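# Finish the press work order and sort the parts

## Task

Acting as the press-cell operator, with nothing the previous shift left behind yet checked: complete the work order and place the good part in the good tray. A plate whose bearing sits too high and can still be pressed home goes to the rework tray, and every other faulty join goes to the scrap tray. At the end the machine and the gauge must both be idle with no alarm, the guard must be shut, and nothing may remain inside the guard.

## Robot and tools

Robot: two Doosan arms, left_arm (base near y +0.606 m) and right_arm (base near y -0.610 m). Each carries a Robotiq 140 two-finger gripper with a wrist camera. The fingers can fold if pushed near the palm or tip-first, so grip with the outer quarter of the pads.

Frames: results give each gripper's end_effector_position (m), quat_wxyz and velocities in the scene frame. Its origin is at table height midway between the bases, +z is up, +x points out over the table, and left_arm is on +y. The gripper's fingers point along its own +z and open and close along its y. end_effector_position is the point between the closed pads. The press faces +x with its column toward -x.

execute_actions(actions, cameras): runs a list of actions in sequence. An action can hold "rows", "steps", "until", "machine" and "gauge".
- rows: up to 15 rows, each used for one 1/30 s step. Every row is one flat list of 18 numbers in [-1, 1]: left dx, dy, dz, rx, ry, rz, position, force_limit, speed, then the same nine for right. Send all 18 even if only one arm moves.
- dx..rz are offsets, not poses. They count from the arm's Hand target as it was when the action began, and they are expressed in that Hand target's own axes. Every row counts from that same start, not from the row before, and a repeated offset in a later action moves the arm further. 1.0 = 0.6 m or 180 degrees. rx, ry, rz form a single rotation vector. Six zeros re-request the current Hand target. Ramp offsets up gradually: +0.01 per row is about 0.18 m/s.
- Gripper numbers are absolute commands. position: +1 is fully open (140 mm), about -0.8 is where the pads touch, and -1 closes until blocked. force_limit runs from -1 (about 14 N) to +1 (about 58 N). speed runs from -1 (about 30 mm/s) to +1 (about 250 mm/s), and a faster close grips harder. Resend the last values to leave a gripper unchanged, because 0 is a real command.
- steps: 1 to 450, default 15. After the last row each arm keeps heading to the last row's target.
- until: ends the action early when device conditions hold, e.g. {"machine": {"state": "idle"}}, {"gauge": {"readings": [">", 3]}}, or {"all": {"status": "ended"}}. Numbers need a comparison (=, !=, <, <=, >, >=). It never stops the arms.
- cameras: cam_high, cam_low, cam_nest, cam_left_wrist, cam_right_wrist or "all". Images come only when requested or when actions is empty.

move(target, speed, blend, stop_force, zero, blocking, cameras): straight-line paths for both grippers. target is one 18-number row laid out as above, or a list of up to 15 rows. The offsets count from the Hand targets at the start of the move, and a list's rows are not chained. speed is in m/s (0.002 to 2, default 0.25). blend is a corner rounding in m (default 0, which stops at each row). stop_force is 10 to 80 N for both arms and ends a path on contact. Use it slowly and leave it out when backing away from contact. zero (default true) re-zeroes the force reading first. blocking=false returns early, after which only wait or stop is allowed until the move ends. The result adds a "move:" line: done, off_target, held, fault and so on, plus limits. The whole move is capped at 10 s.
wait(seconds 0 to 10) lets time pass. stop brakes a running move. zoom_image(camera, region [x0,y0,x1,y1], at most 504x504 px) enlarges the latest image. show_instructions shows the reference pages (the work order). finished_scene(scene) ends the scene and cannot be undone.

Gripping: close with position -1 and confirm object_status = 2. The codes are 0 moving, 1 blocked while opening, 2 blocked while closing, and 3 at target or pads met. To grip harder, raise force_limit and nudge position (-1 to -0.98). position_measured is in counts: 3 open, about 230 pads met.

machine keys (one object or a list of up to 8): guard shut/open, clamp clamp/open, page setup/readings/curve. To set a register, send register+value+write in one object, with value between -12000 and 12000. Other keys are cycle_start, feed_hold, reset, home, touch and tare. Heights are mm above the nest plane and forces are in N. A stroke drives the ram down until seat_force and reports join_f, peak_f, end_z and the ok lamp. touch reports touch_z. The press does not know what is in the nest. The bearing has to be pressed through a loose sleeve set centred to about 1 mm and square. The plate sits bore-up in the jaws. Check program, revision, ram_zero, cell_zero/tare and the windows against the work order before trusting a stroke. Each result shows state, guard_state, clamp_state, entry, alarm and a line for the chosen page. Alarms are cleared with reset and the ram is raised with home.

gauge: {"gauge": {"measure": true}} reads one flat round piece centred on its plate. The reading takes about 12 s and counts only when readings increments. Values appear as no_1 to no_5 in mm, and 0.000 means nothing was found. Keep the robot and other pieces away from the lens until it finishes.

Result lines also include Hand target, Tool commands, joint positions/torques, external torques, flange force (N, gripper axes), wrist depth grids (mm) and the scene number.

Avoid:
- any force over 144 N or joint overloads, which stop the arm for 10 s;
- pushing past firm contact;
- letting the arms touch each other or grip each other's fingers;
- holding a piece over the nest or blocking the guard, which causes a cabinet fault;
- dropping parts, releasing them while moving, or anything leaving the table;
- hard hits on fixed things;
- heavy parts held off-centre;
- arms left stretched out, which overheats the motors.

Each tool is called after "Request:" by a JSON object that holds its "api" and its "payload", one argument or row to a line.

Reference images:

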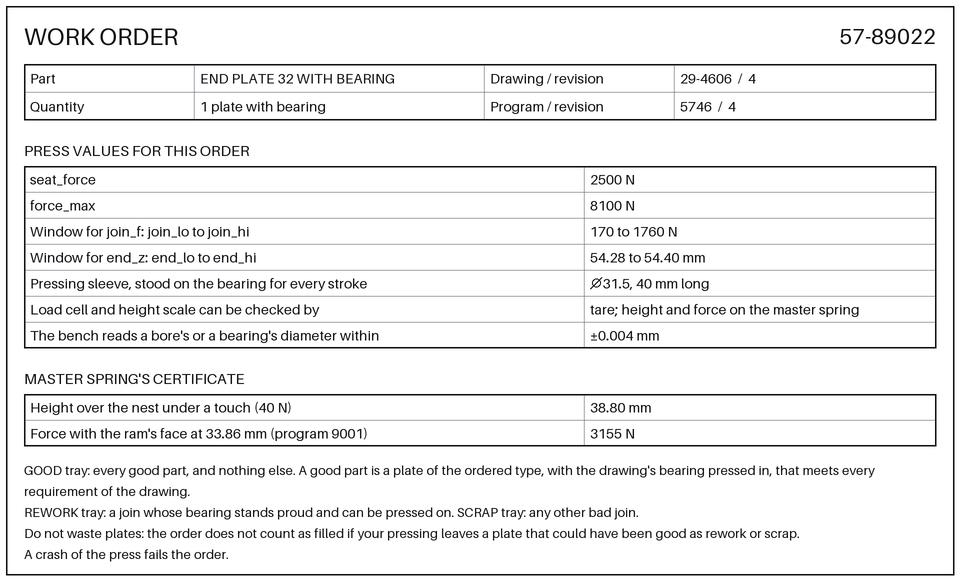

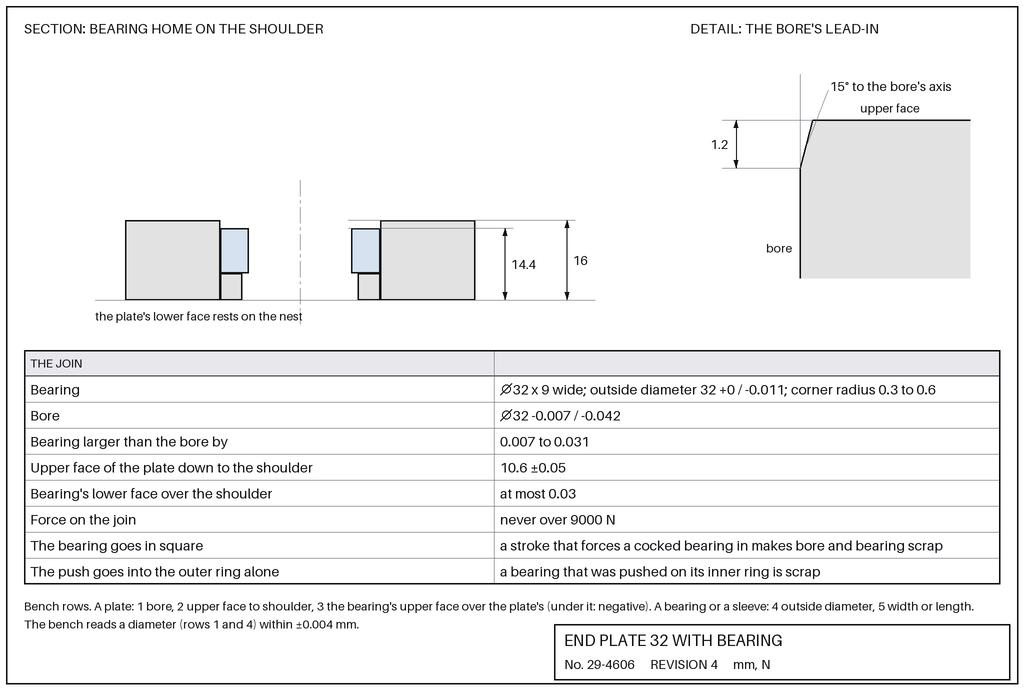

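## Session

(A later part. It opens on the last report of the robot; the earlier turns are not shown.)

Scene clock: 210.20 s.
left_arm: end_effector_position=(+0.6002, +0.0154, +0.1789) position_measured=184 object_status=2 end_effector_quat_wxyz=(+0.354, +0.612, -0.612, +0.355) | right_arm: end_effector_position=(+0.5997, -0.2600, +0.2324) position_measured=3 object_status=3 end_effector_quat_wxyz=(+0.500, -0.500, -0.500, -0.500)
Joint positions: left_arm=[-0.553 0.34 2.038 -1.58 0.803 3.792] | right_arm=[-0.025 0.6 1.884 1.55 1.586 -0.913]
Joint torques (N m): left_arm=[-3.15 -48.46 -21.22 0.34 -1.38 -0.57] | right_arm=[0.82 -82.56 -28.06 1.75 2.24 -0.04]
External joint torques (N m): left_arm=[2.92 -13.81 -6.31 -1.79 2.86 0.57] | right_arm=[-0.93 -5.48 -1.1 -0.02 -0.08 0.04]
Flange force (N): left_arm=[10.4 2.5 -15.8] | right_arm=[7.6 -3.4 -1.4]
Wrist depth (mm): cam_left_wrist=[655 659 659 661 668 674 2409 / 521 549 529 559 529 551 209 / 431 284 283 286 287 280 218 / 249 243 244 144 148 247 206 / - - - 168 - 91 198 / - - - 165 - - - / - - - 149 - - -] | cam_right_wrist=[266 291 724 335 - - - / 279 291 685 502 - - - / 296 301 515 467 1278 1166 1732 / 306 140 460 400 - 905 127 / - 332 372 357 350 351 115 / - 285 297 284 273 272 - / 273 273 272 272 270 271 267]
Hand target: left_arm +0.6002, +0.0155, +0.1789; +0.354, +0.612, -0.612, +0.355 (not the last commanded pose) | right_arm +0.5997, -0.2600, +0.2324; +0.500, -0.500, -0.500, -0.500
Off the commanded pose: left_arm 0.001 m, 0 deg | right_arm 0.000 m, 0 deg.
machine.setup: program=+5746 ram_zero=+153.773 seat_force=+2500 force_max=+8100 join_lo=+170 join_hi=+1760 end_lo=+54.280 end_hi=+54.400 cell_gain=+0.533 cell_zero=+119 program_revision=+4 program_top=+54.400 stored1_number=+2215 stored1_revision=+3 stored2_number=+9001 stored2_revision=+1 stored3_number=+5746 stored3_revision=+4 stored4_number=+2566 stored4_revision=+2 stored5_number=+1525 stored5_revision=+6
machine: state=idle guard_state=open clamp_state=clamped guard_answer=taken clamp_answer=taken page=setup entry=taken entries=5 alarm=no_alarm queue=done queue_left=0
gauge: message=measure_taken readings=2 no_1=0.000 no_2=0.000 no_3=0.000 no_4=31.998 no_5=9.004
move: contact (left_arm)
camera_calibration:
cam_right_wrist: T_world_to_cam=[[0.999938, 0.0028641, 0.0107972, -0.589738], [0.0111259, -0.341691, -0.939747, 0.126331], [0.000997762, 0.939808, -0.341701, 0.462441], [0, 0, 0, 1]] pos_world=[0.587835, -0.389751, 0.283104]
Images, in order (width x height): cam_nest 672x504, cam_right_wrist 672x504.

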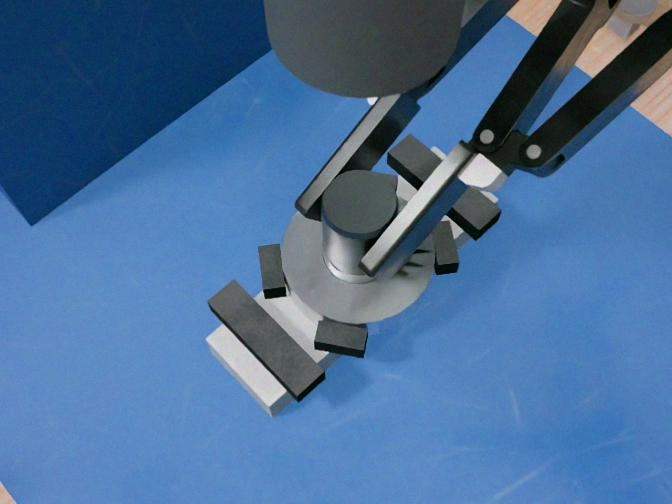

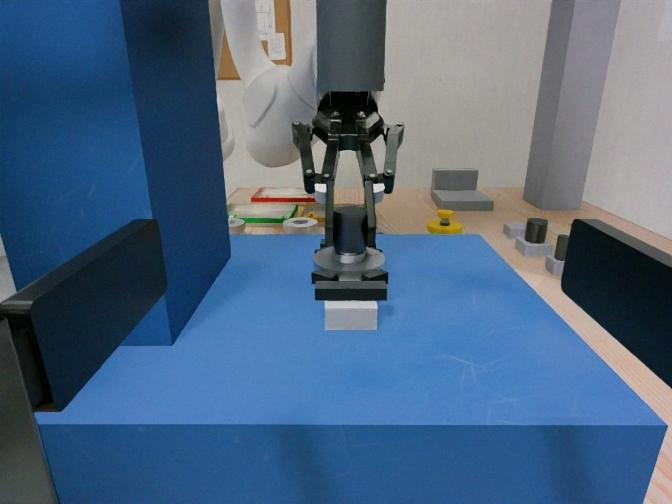

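Request:
{"api": "execute_actions", "payload": {
  "actions": [
    {"rows":[[0,0,0,0,0,0,-0.15,-0.1,-0.8,0,0,0,0,0,0,1,1,1]],"steps":25}
  ],
  "cameras": ["cam_nest","cam_right_wrist"]
}}

Request:
{"api": "zoom_image", "payload": {
  "camera": "cam_nest",
  "region": [310, 160, 410, 290]
}}

Request:
{"api": "zoom_image", "payload": {
  "camera": "cam_right_wrist",
  "region": [320, 196, 380, 272]
}}

Scene clock: 211.43 s.
left_arm: end_effector_position=(+0.6002, +0.0155, +0.1789) position_measured=148 object_status=3 end_effector_quat_wxyz=(+0.354, +0.612, -0.612, +0.355) | right_arm: end_effector_position=(+0.5997, -0.2600, +0.2324) position_measured=3 object_status=3 end_effector_quat_wxyz=(+0.500, -0.500, -0.500, -0.500)
Joint positions: left_arm=[-0.553 0.34 2.038 -1.58 0.803 3.792] | right_arm=[-0.025 0.6 1.884 1.55 1.586 -0.913]
Joint torques (N m): left_arm=[-2.59 -59.47 -26.99 -1.36 1.48 -0.48] | right_arm=[0.54 -82.83 -27.95 1.74 2.28 -0.03]
External joint torques (N m): left_arm=[2.39 -2.86 -0.51 -0.08 0.01 0.48] | right_arm=[-0.69 -5.09 -1.18 -0.01 -0.12 0.03]
Flange force (N): left_arm=[-0.1 0.5 -5.5] | right_arm=[7.1 -2.8 -1.0]
Wrist depth (mm): cam_left_wrist=[648 655 653 657 668 674 2359 / 520 545 556 544 556 553 208 / 448 283 286 286 279 278 217 / - 242 142 148 149 246 216 / - - - 169 169 - 93 / - - - 163 164 - - / - - - 150 157 - -] | cam_right_wrist=[265 291 716 333 - 2845 - / 280 291 675 502 - - 2153 / 297 302 720 450 1144 1172 2193 / 307 139 444 400 592 813 127 / - 332 374 359 372 351 115 / - 284 285 284 272 269 270 / 273 272 272 271 271 270 272]
Hand target: left_arm +0.6002, +0.0155, +0.1789; +0.354, +0.612, -0.612, +0.355 | right_arm +0.5997, -0.2600, +0.2324; +0.500, -0.500, -0.500, -0.500
Off the commanded pose: left_arm 0.000 m, 0 deg | right_arm 0.000 m, 0 deg.
machine.setup: program=+5746 ram_zero=+153.773 seat_force=+2500 force_max=+8100 join_lo=+170 join_hi=+1760 end_lo=+54.280 end_hi=+54.400 cell_gain=+0.533 cell_zero=+119 program_revision=+4 program_top=+54.400 stored1_number=+2215 stored1_revision=+3 stored2_number=+9001 stored2_revision=+1 stored3_number=+5746 stored3_revision=+4 stored4_number=+2566 stored4_revision=+2 stored5_number=+1525 stored5_revision=+6
machine: state=idle guard_state=open clamp_state=clamped guard_answer=taken clamp_answer=taken page=setup entry=taken entries=5 alarm=no_alarm queue=done queue_left=0
gauge: message=measure_taken readings=2 no_1=0.000 no_2=0.000 no_3=0.000 no_4=31.998 no_5=9.004
camera_calibration:
cam_right_wrist: T_world_to_cam=[[0.999938, 0.0028641, 0.0107972, -0.589738], [0.0111259, -0.341691, -0.939747, 0.126331], [0.000997762, 0.939808, -0.341701, 0.462441], [0, 0, 0, 1]] pos_world=[0.587835, -0.389751, 0.283104]
Images, in order (width x height): cam_nest 672x504, cam_right_wrist 672x504.

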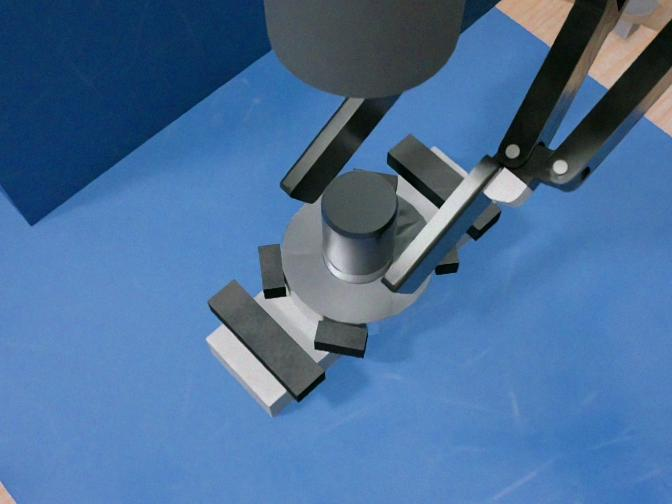

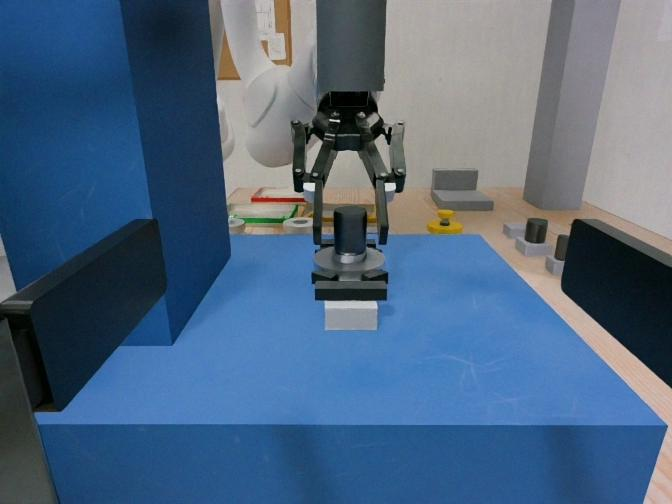

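Scaled by 3.877.

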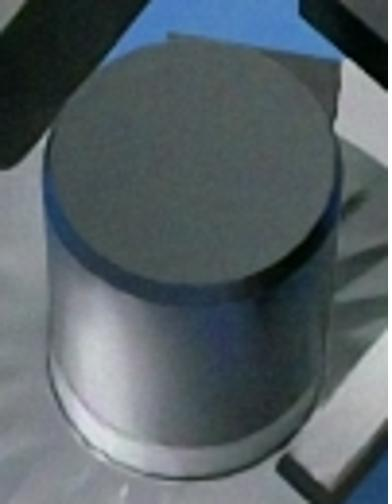

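Scaled by 6.632.

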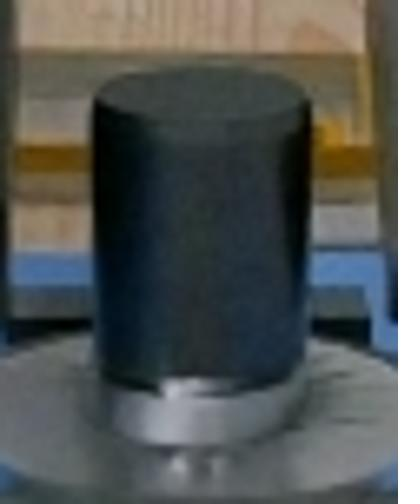

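Request:
{"api": "zoom_image", "payload": {
  "camera": "cam_right_wrist",
  "region": [328, 244, 372, 270]
}}

Request:
{"api": "zoom_image", "payload": {
  "camera": "cam_nest",
  "region": [314, 230, 404, 290]
}}

Scaled by 11.455.

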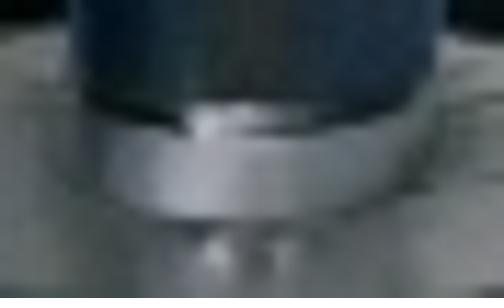

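Scaled by 5.600.

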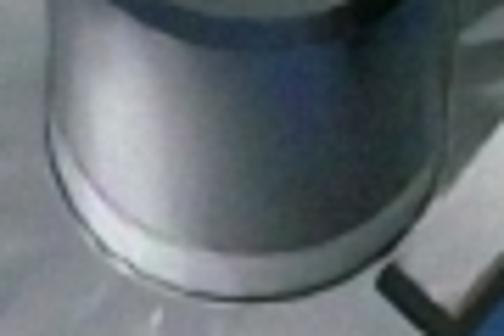

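Request:
{"api": "move", "payload": {
  "target": [
    [0,0,-0.1667,0,0,0,-0.15,-0.1,-0.8,0,0,0,0,0,0,1,1,1]
  ],
  "speed": 0.12,
  "cameras": ["cam_nest","cam_right_wrist"]
}}

Request:
{"api": "zoom_image", "payload": {
  "camera": "cam_nest",
  "region": [310, 160, 410, 290]
}}

Request:
{"api": "zoom_image", "payload": {
  "camera": "cam_nest",
  "region": [314, 230, 404, 290]
}}

Request:
{"api": "zoom_image", "payload": {
  "camera": "cam_right_wrist",
  "region": [320, 196, 380, 272]
}}

Scene clock: 212.97 s.
left_arm: end_effector_position=(+0.6000, +0.1022, +0.2286) position_measured=148 object_status=3 end_effector_quat_wxyz=(+0.354, +0.612, -0.612, +0.355) | right_arm: end_effector_position=(+0.5997, -0.2600, +0.2324) position_measured=3 object_status=3 end_effector_quat_wxyz=(+0.500, -0.500, -0.500, -0.500)
Joint positions: left_arm=[-0.422 0.225 2.078 -1.429 0.902 3.702] | right_arm=[-0.025 0.6 1.884 1.55 1.586 -0.913]
Joint torques (N m): left_arm=[-3.65 -50.84 -29.32 -1.18 1.34 -0.55] | right_arm=[0.97 -82.67 -28.13 1.81 2.29 0]
External joint torques (N m): left_arm=[3.35 -1.19 -0.19 0.01 -0.06 0.55] | right_arm=[-1.11 -5.51 -1.13 -0.07 -0.13 0]
Flange force (N): left_arm=[-2.8 -1.2 -5.4] | right_arm=[7.6 -3.4 -1.7]
Wrist depth (mm): cam_left_wrist=[761 771 776 781 784 763 217 / 617 617 615 648 649 599 220 / 509 469 361 313 372 306 216 / 441 309 142 262 155 303 216 / - - 257 249 259 - 93 / - - - 240 241 - - / - - - 215 221 - -] | cam_right_wrist=[265 291 764 334 - 1035 2008 / 279 291 - 509 - 1030 2570 / 296 303 452 1117 1127 - 2134 / 307 140 459 401 540 912 126 / - 331 372 357 372 354 115 / - 284 284 283 284 283 258 / 271 266 272 271 271 270 269]
Hand target: left_arm +0.6000, +0.1022, +0.2286; +0.354, +0.612, -0.612, +0.355 | right_arm +0.5997, -0.2600, +0.2324; +0.500, -0.500, -0.500, -0.500
Off the commanded pose: left_arm 0.000 m, 0 deg | right_arm 0.000 m, 0 deg.
machine.setup: program=+5746 ram_zero=+153.773 seat_force=+2500 force_max=+8100 join_lo=+170 join_hi=+1760 end_lo=+54.280 end_hi=+54.400 cell_gain=+0.533 cell_zero=+119 program_revision=+4 program_top=+54.400 stored1_number=+2215 stored1_revision=+3 stored2_number=+9001 stored2_revision=+1 stored3_number=+5746 stored3_revision=+4 stored4_number=+2566 stored4_revision=+2 stored5_number=+1525 stored5_revision=+6
machine: state=idle guard_state=open clamp_state=clamped guard_answer=taken clamp_answer=taken page=setup entry=taken entries=5 alarm=no_alarm queue=done queue_left=0
gauge: message=measure_taken readings=2 no_1=0.000 no_2=0.000 no_3=0.000 no_4=31.998 no_5=9.004
move: done
camera_calibration:
cam_right_wrist: T_world_to_cam=[[0.999938, 0.0028641, 0.0107972, -0.589738], [0.0111259, -0.341691, -0.939747, 0.126331], [0.000997762, 0.939808, -0.341701, 0.462441], [0, 0, 0, 1]] pos_world=[0.587835, -0.389751, 0.283104]
Images, in order (width x height): cam_nest 672x504, cam_right_wrist 672x504.

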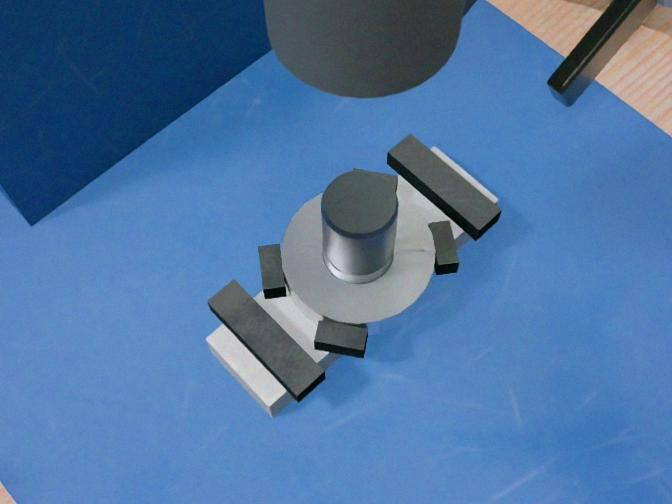

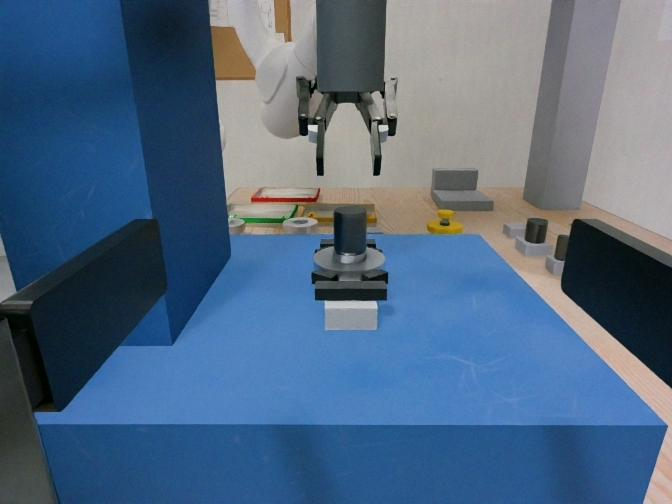

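Scaled by 3.877.

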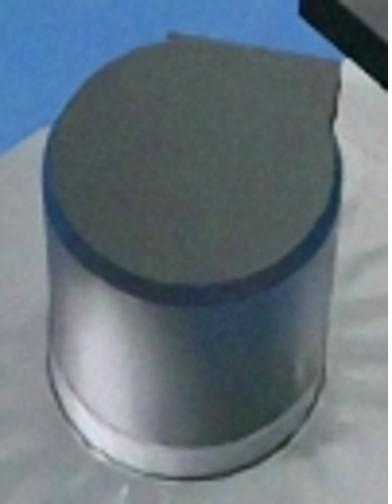

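Scaled by 5.600.

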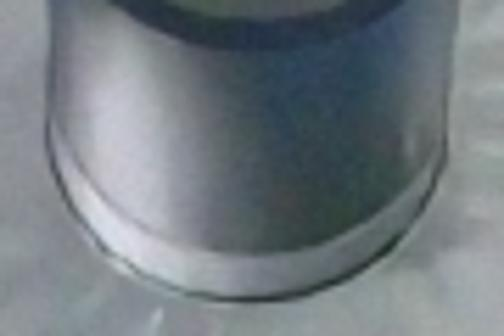

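Scaled by 6.632.

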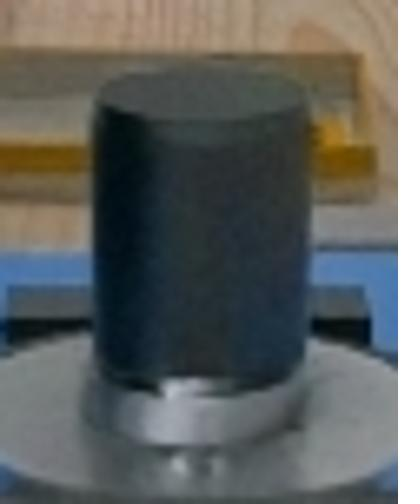

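Request:
{"api": "zoom_image", "payload": {
  "camera": "cam_right_wrist",
  "region": [328, 240, 372, 270]
}}

Request:
{"api": "zoom_image", "payload": {
  "camera": "cam_nest",
  "region": [316, 236, 346, 276]
}}

Request:
{"api": "zoom_image", "payload": {
  "camera": "cam_nest",
  "region": [370, 236, 400, 276]
}}

Scaled by 11.455.

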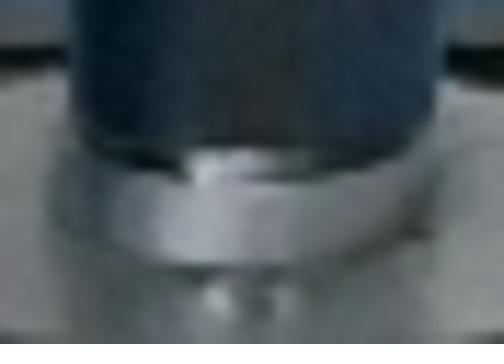

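Scaled by 12.600.

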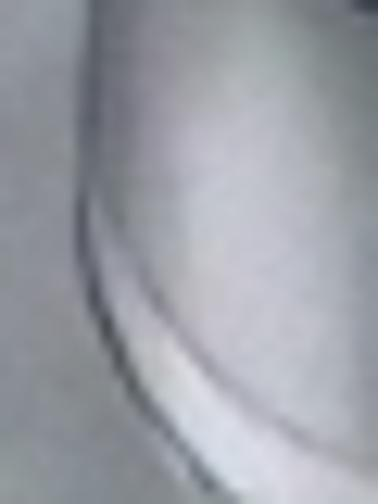

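Scaled by 12.600.

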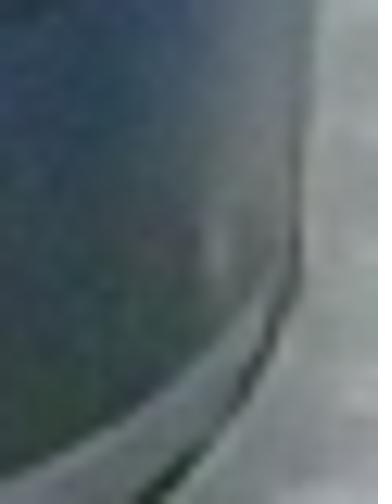

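Request:
{"api": "move", "payload": {
  "target": [
    [-0.2106,0,-0.336,0,0,0,-0.15,-0.1,-0.8,0,0,0,0,0,0,1,1,1]
  ],
  "speed": 0.3
}}

Request:
{"api": "execute_actions", "payload": {
  "actions": [
    {"machine":[{"guard":"shut"},{"page":"readings"},{"touch":true}],"steps":450,"until":{"machine":{"queue":["!=","running"]}}}
  ]
}}

Scene clock: 215.03 s.
left_arm: end_effector_position=(+0.5998, +0.3399, +0.2191) position_measured=148 object_status=3 end_effector_quat_wxyz=(+0.354, +0.612, -0.612, +0.355) | right_arm: end_effector_position=(+0.5997, -0.2600, +0.2324) position_measured=3 object_status=3 end_effector_quat_wxyz=(+0.500, -0.500, -0.500, -0.500)
Joint positions: left_arm=[0.014 0.178 2.163 -1.196 1.2 3.836] | right_arm=[-0.025 0.6 1.884 1.55 1.586 -0.913]
Joint torques (N m): left_arm=[-2.52 -43.59 -27.26 -0.74 1.44 -0.44] | right_arm=[0.98 -82.55 -27.82 1.73 2.22 0.05]
External joint torques (N m): left_arm=[2.57 -2.56 -0.32 0.13 0.11 0.44] | right_arm=[-1.09 -5.43 -1.28 -0.01 -0.06 -0.05]
Flange force (N): left_arm=[-0.1 3.0 -6.2] | right_arm=[7.5 -3.0 -1.6]
Wrist depth (mm): cam_left_wrist=[751 761 889 417 918 349 307 / 597 630 403 393 411 385 972 / 496 - 364 347 365 361 377 / 423 418 138 380 137 361 422 / - - - 377 367 - 93 / - - - 334 302 - - / - - - 300 301 - -] | cam_right_wrist=[263 314 952 334 - - 2320 / 280 313 888 749 2845 - 3515 / 291 302 462 1292 1811 1106 2060 / 307 140 497 402 487 854 127 / - 331 373 363 378 350 115 / - 285 275 270 284 285 284 / 273 272 271 270 270 270 274]
Hand target: left_arm +0.5998, +0.3400, +0.2191; +0.354, +0.612, -0.612, +0.355 | right_arm +0.5997, -0.2600, +0.2324; +0.500, -0.500, -0.500, -0.500
Off the commanded pose: left_arm 0.000 m, 0 deg | right_arm 0.000 m, 0 deg.
machine.setup: program=+5746 ram_zero=+153.773 seat_force=+2500 force_max=+8100 join_lo=+170 join_hi=+1760 end_lo=+54.280 end_hi=+54.400 cell_gain=+0.533 cell_zero=+119 program_revision=+4 program_top=+54.400 stored1_number=+2215 stored1_revision=+3 stored2_number=+9001 stored2_revision=+1 stored3_number=+5746 stored3_revision=+4 stored4_number=+2566 stored4_revision=+2 stored5_number=+1525 stored5_revision=+6
machine: state=idle guard_state=open clamp_state=clamped guard_answer=taken clamp_answer=taken page=setup entry=taken entries=5 alarm=no_alarm queue=done queue_left=0
gauge: message=measure_taken readings=2 no_1=0.000 no_2=0.000 no_3=0.000 no_4=31.998 no_5=9.004
move: done

Scene clock: 227.00 s.
left_arm: end_effector_position=(+0.5998, +0.3400, +0.2191) position_measured=148 object_status=3 end_effector_quat_wxyz=(+0.354, +0.612, -0.612, +0.355) | right_arm: end_effector_position=(+0.5997, -0.2600, +0.2324) position_measured=3 object_status=3 end_effector_quat_wxyz=(+0.500, -0.500, -0.500, -0.500)
Joint positions: left_arm=[0.015 0.178 2.163 -1.196 1.201 3.836] | right_arm=[-0.025 0.6 1.884 1.55 1.586 -0.913]
Joint torques (N m): left_arm=[-2.76 -43.49 -27.01 -0.6 1.55 -0.38] | right_arm=[0.4 -82.99 -27.82 1.77 2.25 0]
External joint torques (N m): left_arm=[2.77 -2.3 -0.55 -0.02 0 0.38] | right_arm=[-0.52 -5.15 -1.45 -0.04 -0.09 0]
Flange force (N): left_arm=[-0.4 2.2 -6.1] | right_arm=[7.2 -2.3 -0.8]
Wrist depth (mm): cam_left_wrist=[746 753 564 409 - 323 317 / 597 574 418 393 - 364 364 / 495 329 326 327 354 341 339 / 426 428 138 - 125 - 440 / - - - 375 365 - 93 / - - - 331 301 - - / - - - 300 300 - -] | cam_right_wrist=[266 291 992 334 - - 1927 / 280 290 980 771 - - - / 296 303 450 1219 1245 1133 - / 305 139 457 400 613 791 127 / - 331 373 356 348 350 115 / - 260 260 260 259 259 258 / 272 272 272 272 271 270 267]
Hand target: left_arm +0.5998, +0.3400, +0.2191; +0.354, +0.612, -0.612, +0.355 | right_arm +0.5997, -0.2600, +0.2324; +0.500, -0.500, -0.500, -0.500
Tool commands: left_gripper/position=-0.15 left_gripper/force_limit=-0.1 left_gripper/speed=-0.8 right_gripper/position=+1.0 right_gripper/force_limit=+1.0 right_gripper/speed=+1.0
Off the commanded pose: left_arm 0.000 m, 0 deg | right_arm 0.000 m, 0 deg.
machine.readings: force=+0 touch_z=+62.758 join_f=+2955 peak_f=+3147 end_z=+33.858 ok=+0 pos_z=+166.227 cycles=+1
machine: state=idle guard_state=shut clamp_state=clamped guard_answer=taken clamp_answer=taken page=readings entry=taken entries=6 alarm=no_alarm queue=done queue_left=0
gauge: message=measure_taken readings=2 no_1=0.000 no_2=0.000 no_3=0.000 no_4=31.998 no_5=9.004

Request:
{"api": "wait", "payload": {
  "seconds": 0.1,
  "cameras": ["cam_nest","cam_right_wrist"]
}}

Request:
{"api": "zoom_image", "payload": {
  "camera": "cam_nest",
  "region": [310, 160, 410, 290]
}}

Request:
{"api": "zoom_image", "payload": {
  "camera": "cam_right_wrist",
  "region": [320, 196, 380, 272]
}}

Scene clock: 227.37 s.
left_arm: end_effector_position=(+0.5998, +0.3400, +0.2191) position_measured=148 object_status=3 end_effector_quat_wxyz=(+0.354, +0.612, -0.612, +0.355) | right_arm: end_effector_position=(+0.5997, -0.2600, +0.2324) position_measured=3 object_status=3 end_effector_quat_wxyz=(+0.500, -0.500, -0.500, -0.500)
Joint positions: left_arm=[0.015 0.178 2.163 -1.196 1.201 3.836] | right_arm=[-0.025 0.6 1.884 1.55 1.586 -0.913]
Joint torques (N m): left_arm=[-3.15 -43.65 -27.17 -0.61 1.54 -0.44] | right_arm=[0.51 -82.69 -27.9 1.7 2.24 -0.04]
External joint torques (N m): left_arm=[3.05 -2.14 -0.39 0 0.02 0.44] | right_arm=[-0.62 -5.67 -1.44 0.04 -0.07 0.04]
Flange force (N): left_arm=[-1.1 2.3 -6.4] | right_arm=[8.0 -2.8 -0.9]
Wrist depth (mm): cam_left_wrist=[756 753 - 424 510 - 310 / 599 577 401 390 427 380 387 / 495 328 329 362 352 348 376 / 426 440 - - 125 385 420 / - - - 376 368 - 93 / - - - 333 302 - - / - - - 300 299 - -] | cam_right_wrist=[265 291 992 335 2812 2598 - / 278 291 1062 786 - - 1912 / 296 303 452 1245 1335 - - / 307 140 459 402 624 821 127 / - 330 398 357 355 350 115 / - 259 258 260 259 259 259 / 272 272 275 271 266 269 269]
Hand target: left_arm +0.5998, +0.3400, +0.2191; +0.354, +0.612, -0.612, +0.355 | right_arm +0.5997, -0.2600, +0.2324; +0.500, -0.500, -0.500, -0.500
Tool commands: left_gripper/position=-0.15 left_gripper/force_limit=-0.1 left_gripper/speed=-0.8 right_gripper/position=+1.0 right_gripper/force_limit=+1.0 right_gripper/speed=+1.0
Off the commanded pose: left_arm 0.000 m, 0 deg | right_arm 0.000 m, 0 deg.
machine.readings: force=+0 touch_z=+62.758 join_f=+2955 peak_f=+3147 end_z=+33.858 ok=+0 pos_z=+166.227 cycles=+1
machine: state=idle guard_state=shut clamp_state=clamped guard_answer=taken clamp_answer=taken page=readings entry=taken entries=6 alarm=no_alarm queue=done queue_left=0
gauge: message=measure_taken readings=2 no_1=0.000 no_2=0.000 no_3=0.000 no_4=31.998 no_5=9.004
wait: 0.10 s; at rest from the start
camera_calibration:
cam_right_wrist: T_world_to_cam=[[0.999938, 0.0028641, 0.0107972, -0.589738], [0.0111259, -0.341691, -0.939747, 0.126331], [0.000997762, 0.939808, -0.341701, 0.462441], [0, 0, 0, 1]] pos_world=[0.587835, -0.389751, 0.283104]
Images, in order (width x height): cam_nest 672x504, cam_right_wrist 672x504.

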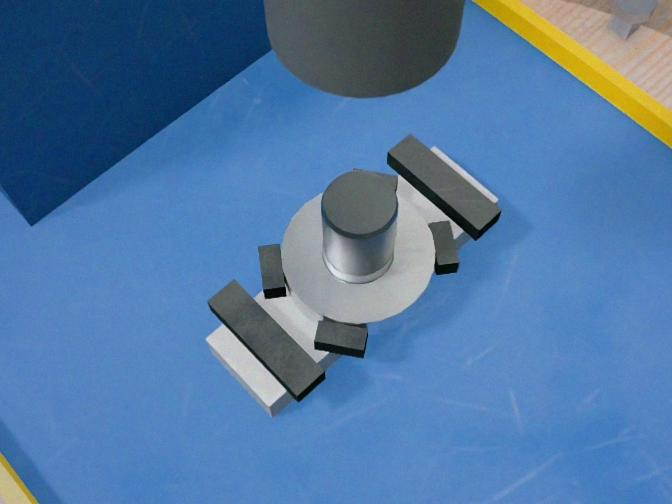

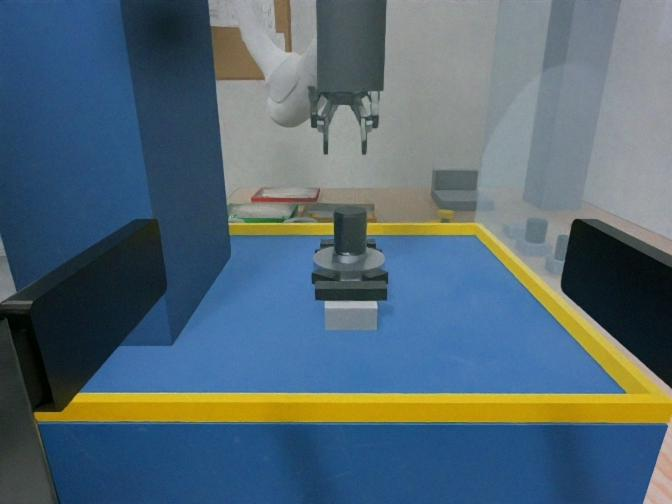

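Scaled by 3.877.

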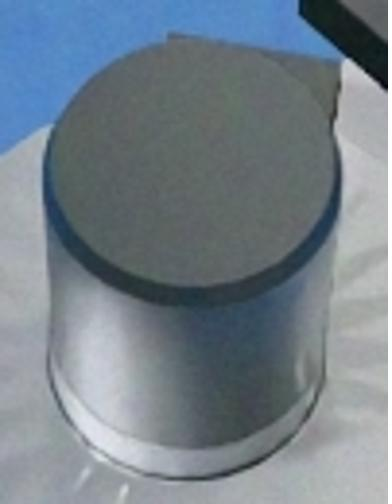

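Scaled by 6.632.

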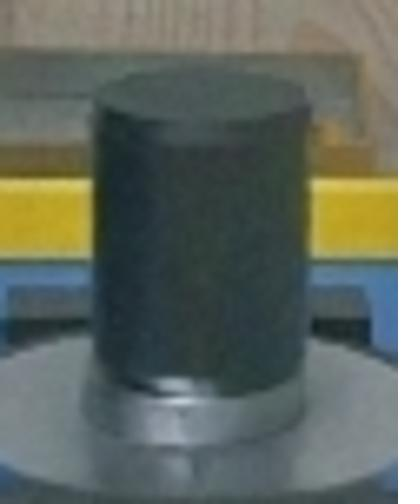

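Request:
{"api": "execute_actions", "payload": {
  "actions": [
    {"machine":{"cycle_start":true},"steps":450,"until":{"machine":{"state":["!=","running"]}}}
  ]
}}

Scene clock: 233.20 s.
left_arm: end_effector_position=(+0.5998, +0.3400, +0.2191) position_measured=148 object_status=3 end_effector_quat_wxyz=(+0.354, +0.612, -0.612, +0.355) | right_arm: end_effector_position=(+0.5997, -0.2600, +0.2324) position_measured=3 object_status=3 end_effector_quat_wxyz=(+0.500, -0.500, -0.500, -0.500)
Joint positions: left_arm=[0.015 0.178 2.163 -1.196 1.201 3.836] | right_arm=[-0.025 0.6 1.884 1.55 1.586 -0.913]
Joint torques (N m): left_arm=[-2.83 -43.52 -27.31 -0.59 1.57 -0.51] | right_arm=[0.93 -82.83 -28.07 1.72 2.32 -0.07]
External joint torques (N m): left_arm=[2.94 -2.94 -0.31 -0.02 -0.01 0.51] | right_arm=[-1.08 -5.3 -1.26 0.02 -0.16 0.07]
Flange force (N): left_arm=[-0.2 3.6 -6.6] | right_arm=[7.5 -2.8 -1.5]
Wrist depth (mm): cam_left_wrist=[756 753 561 425 521 325 318 / 599 590 420 393 423 371 980 / 493 327 326 326 327 353 355 / 427 414 - 407 136 351 423 / - - - 374 366 - 93 / - - - 333 302 - - / - - - 300 300 - -] | cam_right_wrist=[265 292 980 333 - 2747 - / 280 290 976 756 - 930 - / 296 303 1328 1155 1226 1172 2320 / 307 139 512 404 530 818 127 / - 330 365 357 350 348 115 / - 260 260 260 259 259 255 / 273 272 272 267 261 269 -]
Hand target: left_arm +0.5998, +0.3400, +0.2191; +0.354, +0.612, -0.612, +0.355 | right_arm +0.5997, -0.2600, +0.2324; +0.500, -0.500, -0.500, -0.500
Tool commands: left_gripper/position=-0.15 left_gripper/force_limit=-0.1 left_gripper/speed=-0.8 right_gripper/position=+1.0 right_gripper/force_limit=+1.0 right_gripper/speed=+1.0
Off the commanded pose: left_arm 0.000 m, 0 deg | right_arm 0.000 m, 0 deg.
machine.readings: force=+0 touch_z=+62.758 join_f=+639 peak_f=+2870 end_z=+54.340 ok=+1 pos_z=+166.227 cycles=+2
machine: state=done guard_state=shut clamp_state=clamped guard_answer=taken clamp_answer=taken page=readings entry=taken entries=7 alarm=no_alarm queue=done queue_left=0
gauge: message=measure_taken readings=2 no_1=0.000 no_2=0.000 no_3=0.000 no_4=31.998 no_5=9.004

Request:
{"api": "execute_actions", "payload": {
  "actions": [
    {"machine":{"guard":"open"},"steps":150,"until":{"machine":{"guard_state":"open"}}}
  ]
}}

Request:
{"api": "move", "payload": {
  "target": [
    [0.1996,-0.0007,0.3426,0,0,0,-0.15,-0.1,-0.8,0,0,0,0,0,0,1,1,1],
    [0.1996,-0.0007,0.5093,0,0,0,-0.15,-0.1,-0.8,0,0,0,0,0,0,1,1,1]
  ],
  "speed": [0.25,0.1],
  "blend": [0.01,0],
  "cameras": ["cam_nest","cam_right_wrist"]
}}

Scene clock: 235.17 s.
left_arm: end_effector_position=(+0.5998, +0.3400, +0.2191) position_measured=148 object_status=3 end_effector_quat_wxyz=(+0.354, +0.612, -0.612, +0.355) | right_arm: end_effector_position=(+0.5997, -0.2600, +0.2324) position_measured=3 object_status=3 end_effector_quat_wxyz=(+0.500, -0.500, -0.500, -0.500)
Joint positions: left_arm=[0.015 0.178 2.163 -1.196 1.201 3.836] | right_arm=[-0.025 0.6 1.884 1.55 1.586 -0.913]
Joint torques (N m): left_arm=[-2.71 -43.58 -27.09 -0.6 1.57 -0.46] | right_arm=[0.97 -82.91 -27.89 1.79 2.18 0]
External joint torques (N m): left_arm=[2.62 -2.1 -0.47 -0.01 -0.03 0.46] | right_arm=[-1.12 -5.34 -1.5 -0.05 -0.02 0]
Flange force (N): left_arm=[-0.7 2.1 -5.6] | right_arm=[7.5 -2.4 -1.7]
Wrist depth (mm): cam_left_wrist=[753 753 797 414 876 348 - / 590 596 419 391 418 371 385 / 498 375 359 363 365 365 367 / 424 423 142 381 136 352 409 / - - - 375 368 - 93 / - - - 332 303 - - / - - - 300 302 - -] | cam_right_wrist=[266 291 988 334 - - - / 280 291 464 786 - - - / 297 304 446 1343 1133 1155 - / 306 140 499 406 532 805 127 / - 331 373 357 372 351 115 / - 284 284 284 284 284 282 / 272 273 269 272 270 266 269]
Hand target: left_arm +0.5998, +0.3400, +0.2191; +0.354, +0.612, -0.612, +0.355 | right_arm +0.5997, -0.2600, +0.2324; +0.500, -0.500, -0.500, -0.500
Tool commands: left_gripper/position=-0.15 left_gripper/force_limit=-0.1 left_gripper/speed=-0.8 right_gripper/position=+1.0 right_gripper/force_limit=+1.0 right_gripper/speed=+1.0
Off the commanded pose: left_arm 0.000 m, 0 deg | right_arm 0.000 m, 0 deg.
machine.readings: force=+0 touch_z=+62.758 join_f=+639 peak_f=+2870 end_z=+54.340 ok=+1 pos_z=+166.227 cycles=+2
machine: state=done guard_state=open clamp_state=clamped guard_answer=taken clamp_answer=taken page=readings entry=taken entries=7 alarm=no_alarm queue=running queue_left=0
gauge: message=measure_taken readings=2 no_1=0.000 no_2=0.000 no_3=0.000 no_4=31.998 no_5=9.004

Scene clock: 237.50 s.
left_arm: end_effector_position=(+0.6006, +0.0153, +0.1712) position_measured=148 object_status=3 end_effector_quat_wxyz=(+0.354, +0.612, -0.612, +0.355) | right_arm: end_effector_position=(+0.5997, -0.2600, +0.2324) position_measured=3 object_status=3 end_effector_quat_wxyz=(+0.500, -0.500, -0.500, -0.500)
Joint positions: left_arm=[-0.553 0.351 2.041 -1.593 0.804 3.812] | right_arm=[-0.025 0.6 1.884 1.55 1.586 -0.913]
Joint torques (N m): left_arm=[-2.94 -58.54 -26.52 -1.34 1.48 -0.44] | right_arm=[0.63 -83 -28.07 1.75 2.23 -0.03]
External joint torques (N m): left_arm=[2.82 -4.29 -0.5 -0.11 0.04 0.44] | right_arm=[-0.78 -4.76 -1.08 -0.02 -0.08 0.03]
Flange force (N): left_arm=[0.9 1.6 -7.8] | right_arm=[6.6 -2.7 -1.2]
Wrist depth (mm): cam_left_wrist=[640 644 648 651 651 651 2434 / 506 508 512 538 540 522 218 / 424 273 273 274 275 276 218 / 233 234 142 148 147 237 218 / - - - 163 163 - 93 / - - - 149 148 - - / - - - 148 148 - -] | cam_right_wrist=[266 291 718 336 - - 964 / 280 291 671 514 2543 1112 2096 / 296 302 740 479 1101 1149 1867 / 306 140 454 406 537 810 127 / - 330 371 357 396 349 115 / - 284 284 284 284 283 260 / 273 272 271 271 270 270 -]
Hand target: left_arm +0.6006, +0.0153, +0.1712; +0.354, +0.612, -0.612, +0.355 | right_arm +0.5997, -0.2600, +0.2324; +0.500, -0.500, -0.500, -0.500
Off the commanded pose: left_arm 0.000 m, 0 deg | right_arm 0.000 m, 0 deg.
machine.readings: force=+0 touch_z=+62.758 join_f=+639 peak_f=+2870 end_z=+54.340 ok=+1 pos_z=+166.227 cycles=+2
machine: state=done guard_state=open clamp_state=clamped guard_answer=taken clamp_answer=taken page=readings entry=taken entries=7 alarm=no_alarm queue=done queue_left=0
gauge: message=measure_taken readings=2 no_1=0.000 no_2=0.000 no_3=0.000 no_4=31.998 no_5=9.004
move: done
camera_calibration:
cam_right_wrist: T_world_to_cam=[[0.999938, 0.0028641, 0.0107972, -0.589738], [0.0111259, -0.341691, -0.939747, 0.126331], [0.000997762, 0.939808, -0.341701, 0.462441], [0, 0, 0, 1]] pos_world=[0.587835, -0.389751, 0.283104]
Images, in order (width x height): cam_nest 672x504, cam_right_wrist 672x504.

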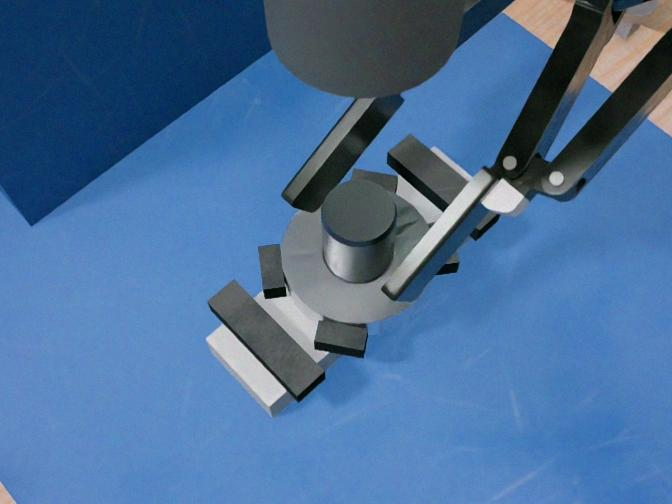

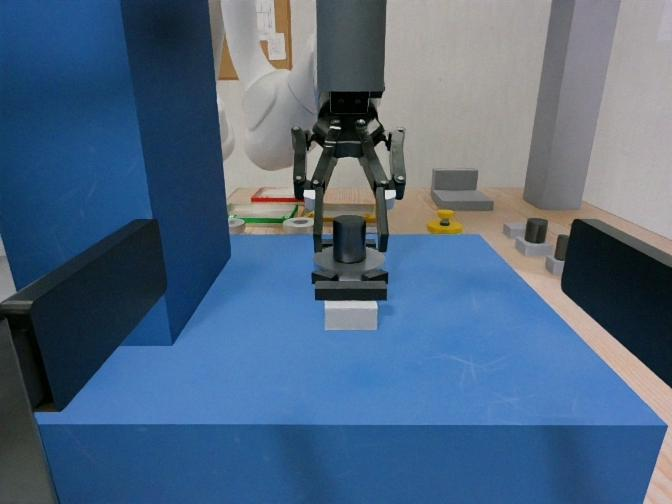

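Request:
{"api": "execute_actions", "payload": {
  "actions": [
    {"rows":[[0,0,0,0,0,0,-1,-0.1,-1,0,0,0,0,0,0,1,1,1]],"steps":55}
  ]
}}

Request:
{"api": "move", "payload": {
  "target": [
    [0.0433,0,-0.025,0,0,0,-1,-0.1,-1,0,0,0,0,0,0,1,1,1]
  ],
  "speed": 0.06,
  "cameras": ["cam_nest","cam_right_wrist"]
}}

Scene clock: 239.63 s.
left_arm: end_effector_position=(+0.6006, +0.0153, +0.1712) position_measured=184 object_status=2 end_effector_quat_wxyz=(+0.354, +0.612, -0.612, +0.355) | right_arm: end_effector_position=(+0.5997, -0.2600, +0.2324) position_measured=3 object_status=3 end_effector_quat_wxyz=(+0.500, -0.500, -0.500, -0.500)
Joint positions: left_arm=[-0.553 0.351 2.041 -1.593 0.804 3.812] | right_arm=[-0.025 0.6 1.884 1.55 1.586 -0.913]
Joint torques (N m): left_arm=[-2.65 -57.84 -27.13 -1.58 0.47 -0.43] | right_arm=[0.45 -83.04 -28.11 1.77 2.24 -0.02]
External joint torques (N m): left_arm=[2.79 -4.85 0.14 0.14 1.03 0.43] | right_arm=[-0.6 -5.02 -1.23 -0.03 -0.08 0.02]
Flange force (N): left_arm=[0.6 2.3 -10.0] | right_arm=[7.0 -2.6 -0.9]
Wrist depth (mm): cam_left_wrist=[633 640 633 649 651 646 2384 / 506 545 529 539 534 544 218 / 422 265 274 156 275 268 217 / - 234 239 144 148 236 217 / - - - 164 - 91 198 / - - - 148 149 - - / - - - 145 - - -] | cam_right_wrist=[265 291 926 336 - - 2008 / 280 291 675 513 - - 2193 / 297 302 724 461 1138 - - / 307 140 447 402 540 810 127 / - 331 374 356 421 372 115 / - 298 285 270 298 283 - / 272 267 271 271 270 270 -]
Hand target: left_arm +0.6006, +0.0153, +0.1712; +0.354, +0.612, -0.612, +0.355 | right_arm +0.5997, -0.2600, +0.2324; +0.500, -0.500, -0.500, -0.500
Off the commanded pose: left_arm 0.000 m, 0 deg | right_arm 0.000 m, 0 deg.
machine.readings: force=+0 touch_z=+62.758 join_f=+639 peak_f=+2870 end_z=+54.340 ok=+1 pos_z=+166.227 cycles=+2
machine: state=done guard_state=open clamp_state=clamped guard_answer=taken clamp_answer=taken page=readings entry=taken entries=7 alarm=no_alarm queue=done queue_left=0
gauge: message=measure_taken readings=2 no_1=0.000 no_2=0.000 no_3=0.000 no_4=31.998 no_5=9.004

Scene clock: 240.50 s.
left_arm: end_effector_position=(+0.6005, +0.0154, +0.2011) position_measured=184 object_status=2 end_effector_quat_wxyz=(+0.354, +0.612, -0.612, +0.355) | right_arm: end_effector_position=(+0.5997, -0.2600, +0.2324) position_measured=3 object_status=3 end_effector_quat_wxyz=(+0.500, -0.500, -0.500, -0.500)
Joint positions: left_arm=[-0.553 0.312 2.023 -1.539 0.804 3.734] | right_arm=[-0.025 0.6 1.884 1.55 1.586 -0.913]
Joint torques (N m): left_arm=[-2.81 -60.02 -30.02 -1.74 1.75 -0.43] | right_arm=[0.92 -83.33 -28.04 1.76 2.22 -0.06]
External joint torques (N m): left_arm=[2.77 -0.62 1.15 0.38 -0.4 0.43] | right_arm=[-1.04 -4.78 -1.1 -0.03 -0.06 0.06]
Flange force (N): left_arm=[-3.1 0.1 -4.5] | right_arm=[6.7 -2.6 -1.5]
Wrist depth (mm): cam_left_wrist=[703 707 709 707 723 718 2359 / 557 567 567 567 574 581 218 / 465 315 318 155 302 307 207 / 396 259 273 144 148 276 218 / - - - 195 - 91 198 / - - - 184 - - - / - - - 164 - - -] | cam_right_wrist=[265 292 716 336 - - 1943 / 279 291 679 486 2343 - - / 296 303 731 433 1213 1155 - / 307 139 494 437 - 937 127 / - 331 372 357 373 - 115 / - 284 284 284 283 284 265 / 272 272 271 271 270 267 -]
Hand target: left_arm +0.6005, +0.0154, +0.2012; +0.354, +0.612, -0.612, +0.355 | right_arm +0.5997, -0.2600, +0.2324; +0.500, -0.500, -0.500, -0.500
Off the commanded pose: left_arm 0.000 m, 0 deg | right_arm 0.000 m, 0 deg.
machine.readings: force=+0 touch_z=+62.758 join_f=+639 peak_f=+2870 end_z=+54.340 ok=+1 pos_z=+166.227 cycles=+2
machine: state=done guard_state=open clamp_state=clamped guard_answer=taken clamp_answer=taken page=readings entry=taken entries=7 alarm=no_alarm queue=done queue_left=0
gauge: message=measure_taken readings=2 no_1=0.000 no_2=0.000 no_3=0.000 no_4=31.998 no_5=9.004
move: done
camera_calibration:
cam_right_wrist: T_world_to_cam=[[0.999938, 0.0028641, 0.0107972, -0.589738], [0.0111259, -0.341691, -0.939747, 0.126331], [0.000997762, 0.939808, -0.341701, 0.462441], [0, 0, 0, 1]] pos_world=[0.587835, -0.389751, 0.283104]
Images, in order (width x height): cam_nest 672x504, cam_right_wrist 672x504.

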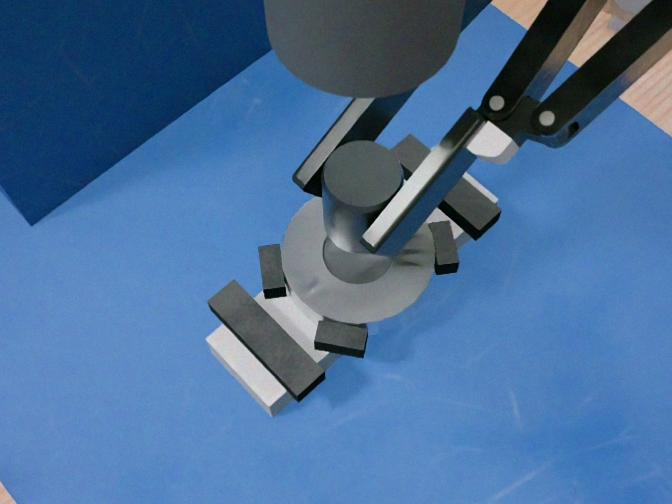

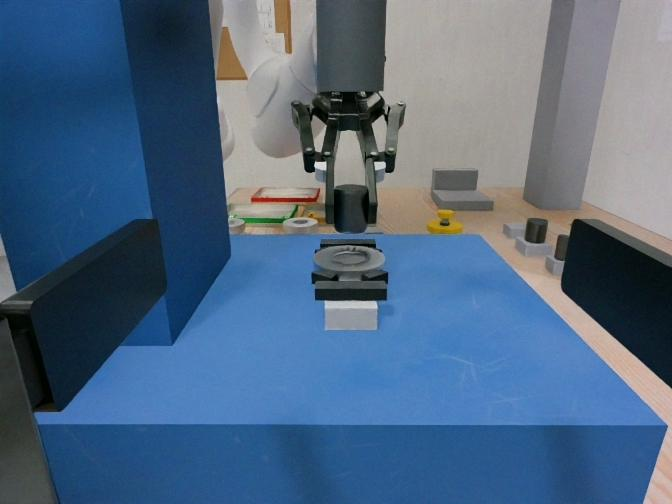

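Request:
{"api": "move", "payload": {
  "target": [
    [-0.0384,0.0008,-0.1791,0,0,0,-1,-0.1,-1,0,0,0,0,0,0,1,1,1],
    [-0.2206,0.0008,-0.4781,0,0,0,-1,-0.1,-1,0,0,0,0,0,0,1,1,1],
    [-0.4155,-0.1992,-0.6157,0,0,0,-1,-0.1,-1,0,0,0,0,0,0,1,1,1],
    [-0.4405,-0.3658,-0.659,0.2887,0,-0.1667,-1,-0.1,-1,0,0,0,0,0,0,1,1,1],
    [-0.517,-0.5852,-0.6248,0.2887,0,-0.1667,-1,-0.1,-1,0,0,0,0,0,0,1,1,1]
  ],
  "speed": [0.2,0.3,0.3,0.3,0.25],
  "blend": [0.02,0.03,0.02,0.02,0],
  "cameras": ["cam_left_wrist"]
}}

Scene clock: 245.77 s.
left_arm: end_effector_position=(+0.9514, +0.4951, +0.1191) position_measured=184 object_status=2 end_effector_quat_wxyz=(+0.130, +0.836, -0.223, +0.484) | right_arm: end_effector_position=(+0.5997, -0.2600, +0.2324) position_measured=3 object_status=3 end_effector_quat_wxyz=(+0.500, -0.500, -0.500, -0.500)
Joint positions: left_arm=[0.036 0.446 2.027 -2.148 0.543 4.068] | right_arm=[-0.025 0.6 1.884 1.55 1.586 -0.913]
Joint torques (N m): left_arm=[-3.18 -68.57 -26.11 -2.45 2.52 -0.37] | right_arm=[0.58 -82.43 -27.93 1.72 2.23 -0.03]
External joint torques (N m): left_arm=[3.29 -2.47 0.54 0.21 -0.56 0.37] | right_arm=[-0.67 -6 -1.35 0.01 -0.06 0.03]
Flange force (N): left_arm=[0.0 -2.2 -6.5] | right_arm=[8.4 -3.4 -1.0]
Wrist depth (mm): cam_left_wrist=[918 1051 - - 464 505 535 / 1001 378 398 411 417 425 424 / 342 343 344 348 348 349 352 / 293 295 293 144 149 223 290 / 262 - - 163 - 91 268 / - - - 220 - - - / - - - 207 - - -] | cam_right_wrist=[264 316 2685 335 - 1072 992 / 280 293 442 857 926 1122 - / 296 303 - 1292 1238 956 - / 306 137 497 436 538 830 127 / - 332 372 356 372 372 115 / - 285 285 286 284 284 - / 272 272 272 275 266 270 -]
Hand target: left_arm +0.9515, +0.4951, +0.1190; +0.130, +0.836, -0.223, +0.484 | right_arm +0.5997, -0.2600, +0.2324; +0.500, -0.500, -0.500, -0.500
Off the commanded pose: left_arm 0.000 m, 0 deg | right_arm 0.000 m, 0 deg.
machine.readings: force=+0 touch_z=+62.758 join_f=+639 peak_f=+2870 end_z=+54.340 ok=+1 pos_z=+166.227 cycles=+2
machine: state=done guard_state=open clamp_state=clamped guard_answer=taken clamp_answer=taken page=readings entry=taken entries=7 alarm=no_alarm queue=done queue_left=0
gauge: message=measure_taken readings=2 no_1=0.000 no_2=0.000 no_3=0.000 no_4=31.998 no_5=9.004
move: done
camera_calibration:
cam_left_wrist: T_world_to_cam=[[-0.496193, -0.86807, 0.015686, 0.907102], [-0.667851, 0.370078, -0.645769, 0.529353], [0.554768, -0.330902, -0.763372, -0.129712], [0, 0, 0, 1]] pos_world=[0.875587, 0.548605, 0.228592]
Images, in order (width x height): cam_left_wrist 672x504.

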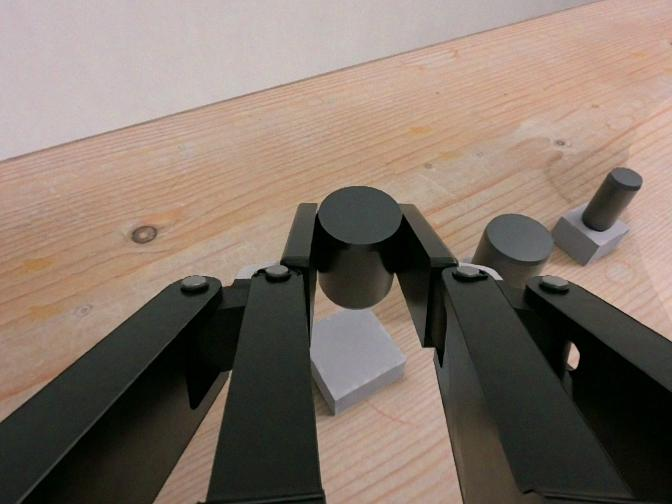

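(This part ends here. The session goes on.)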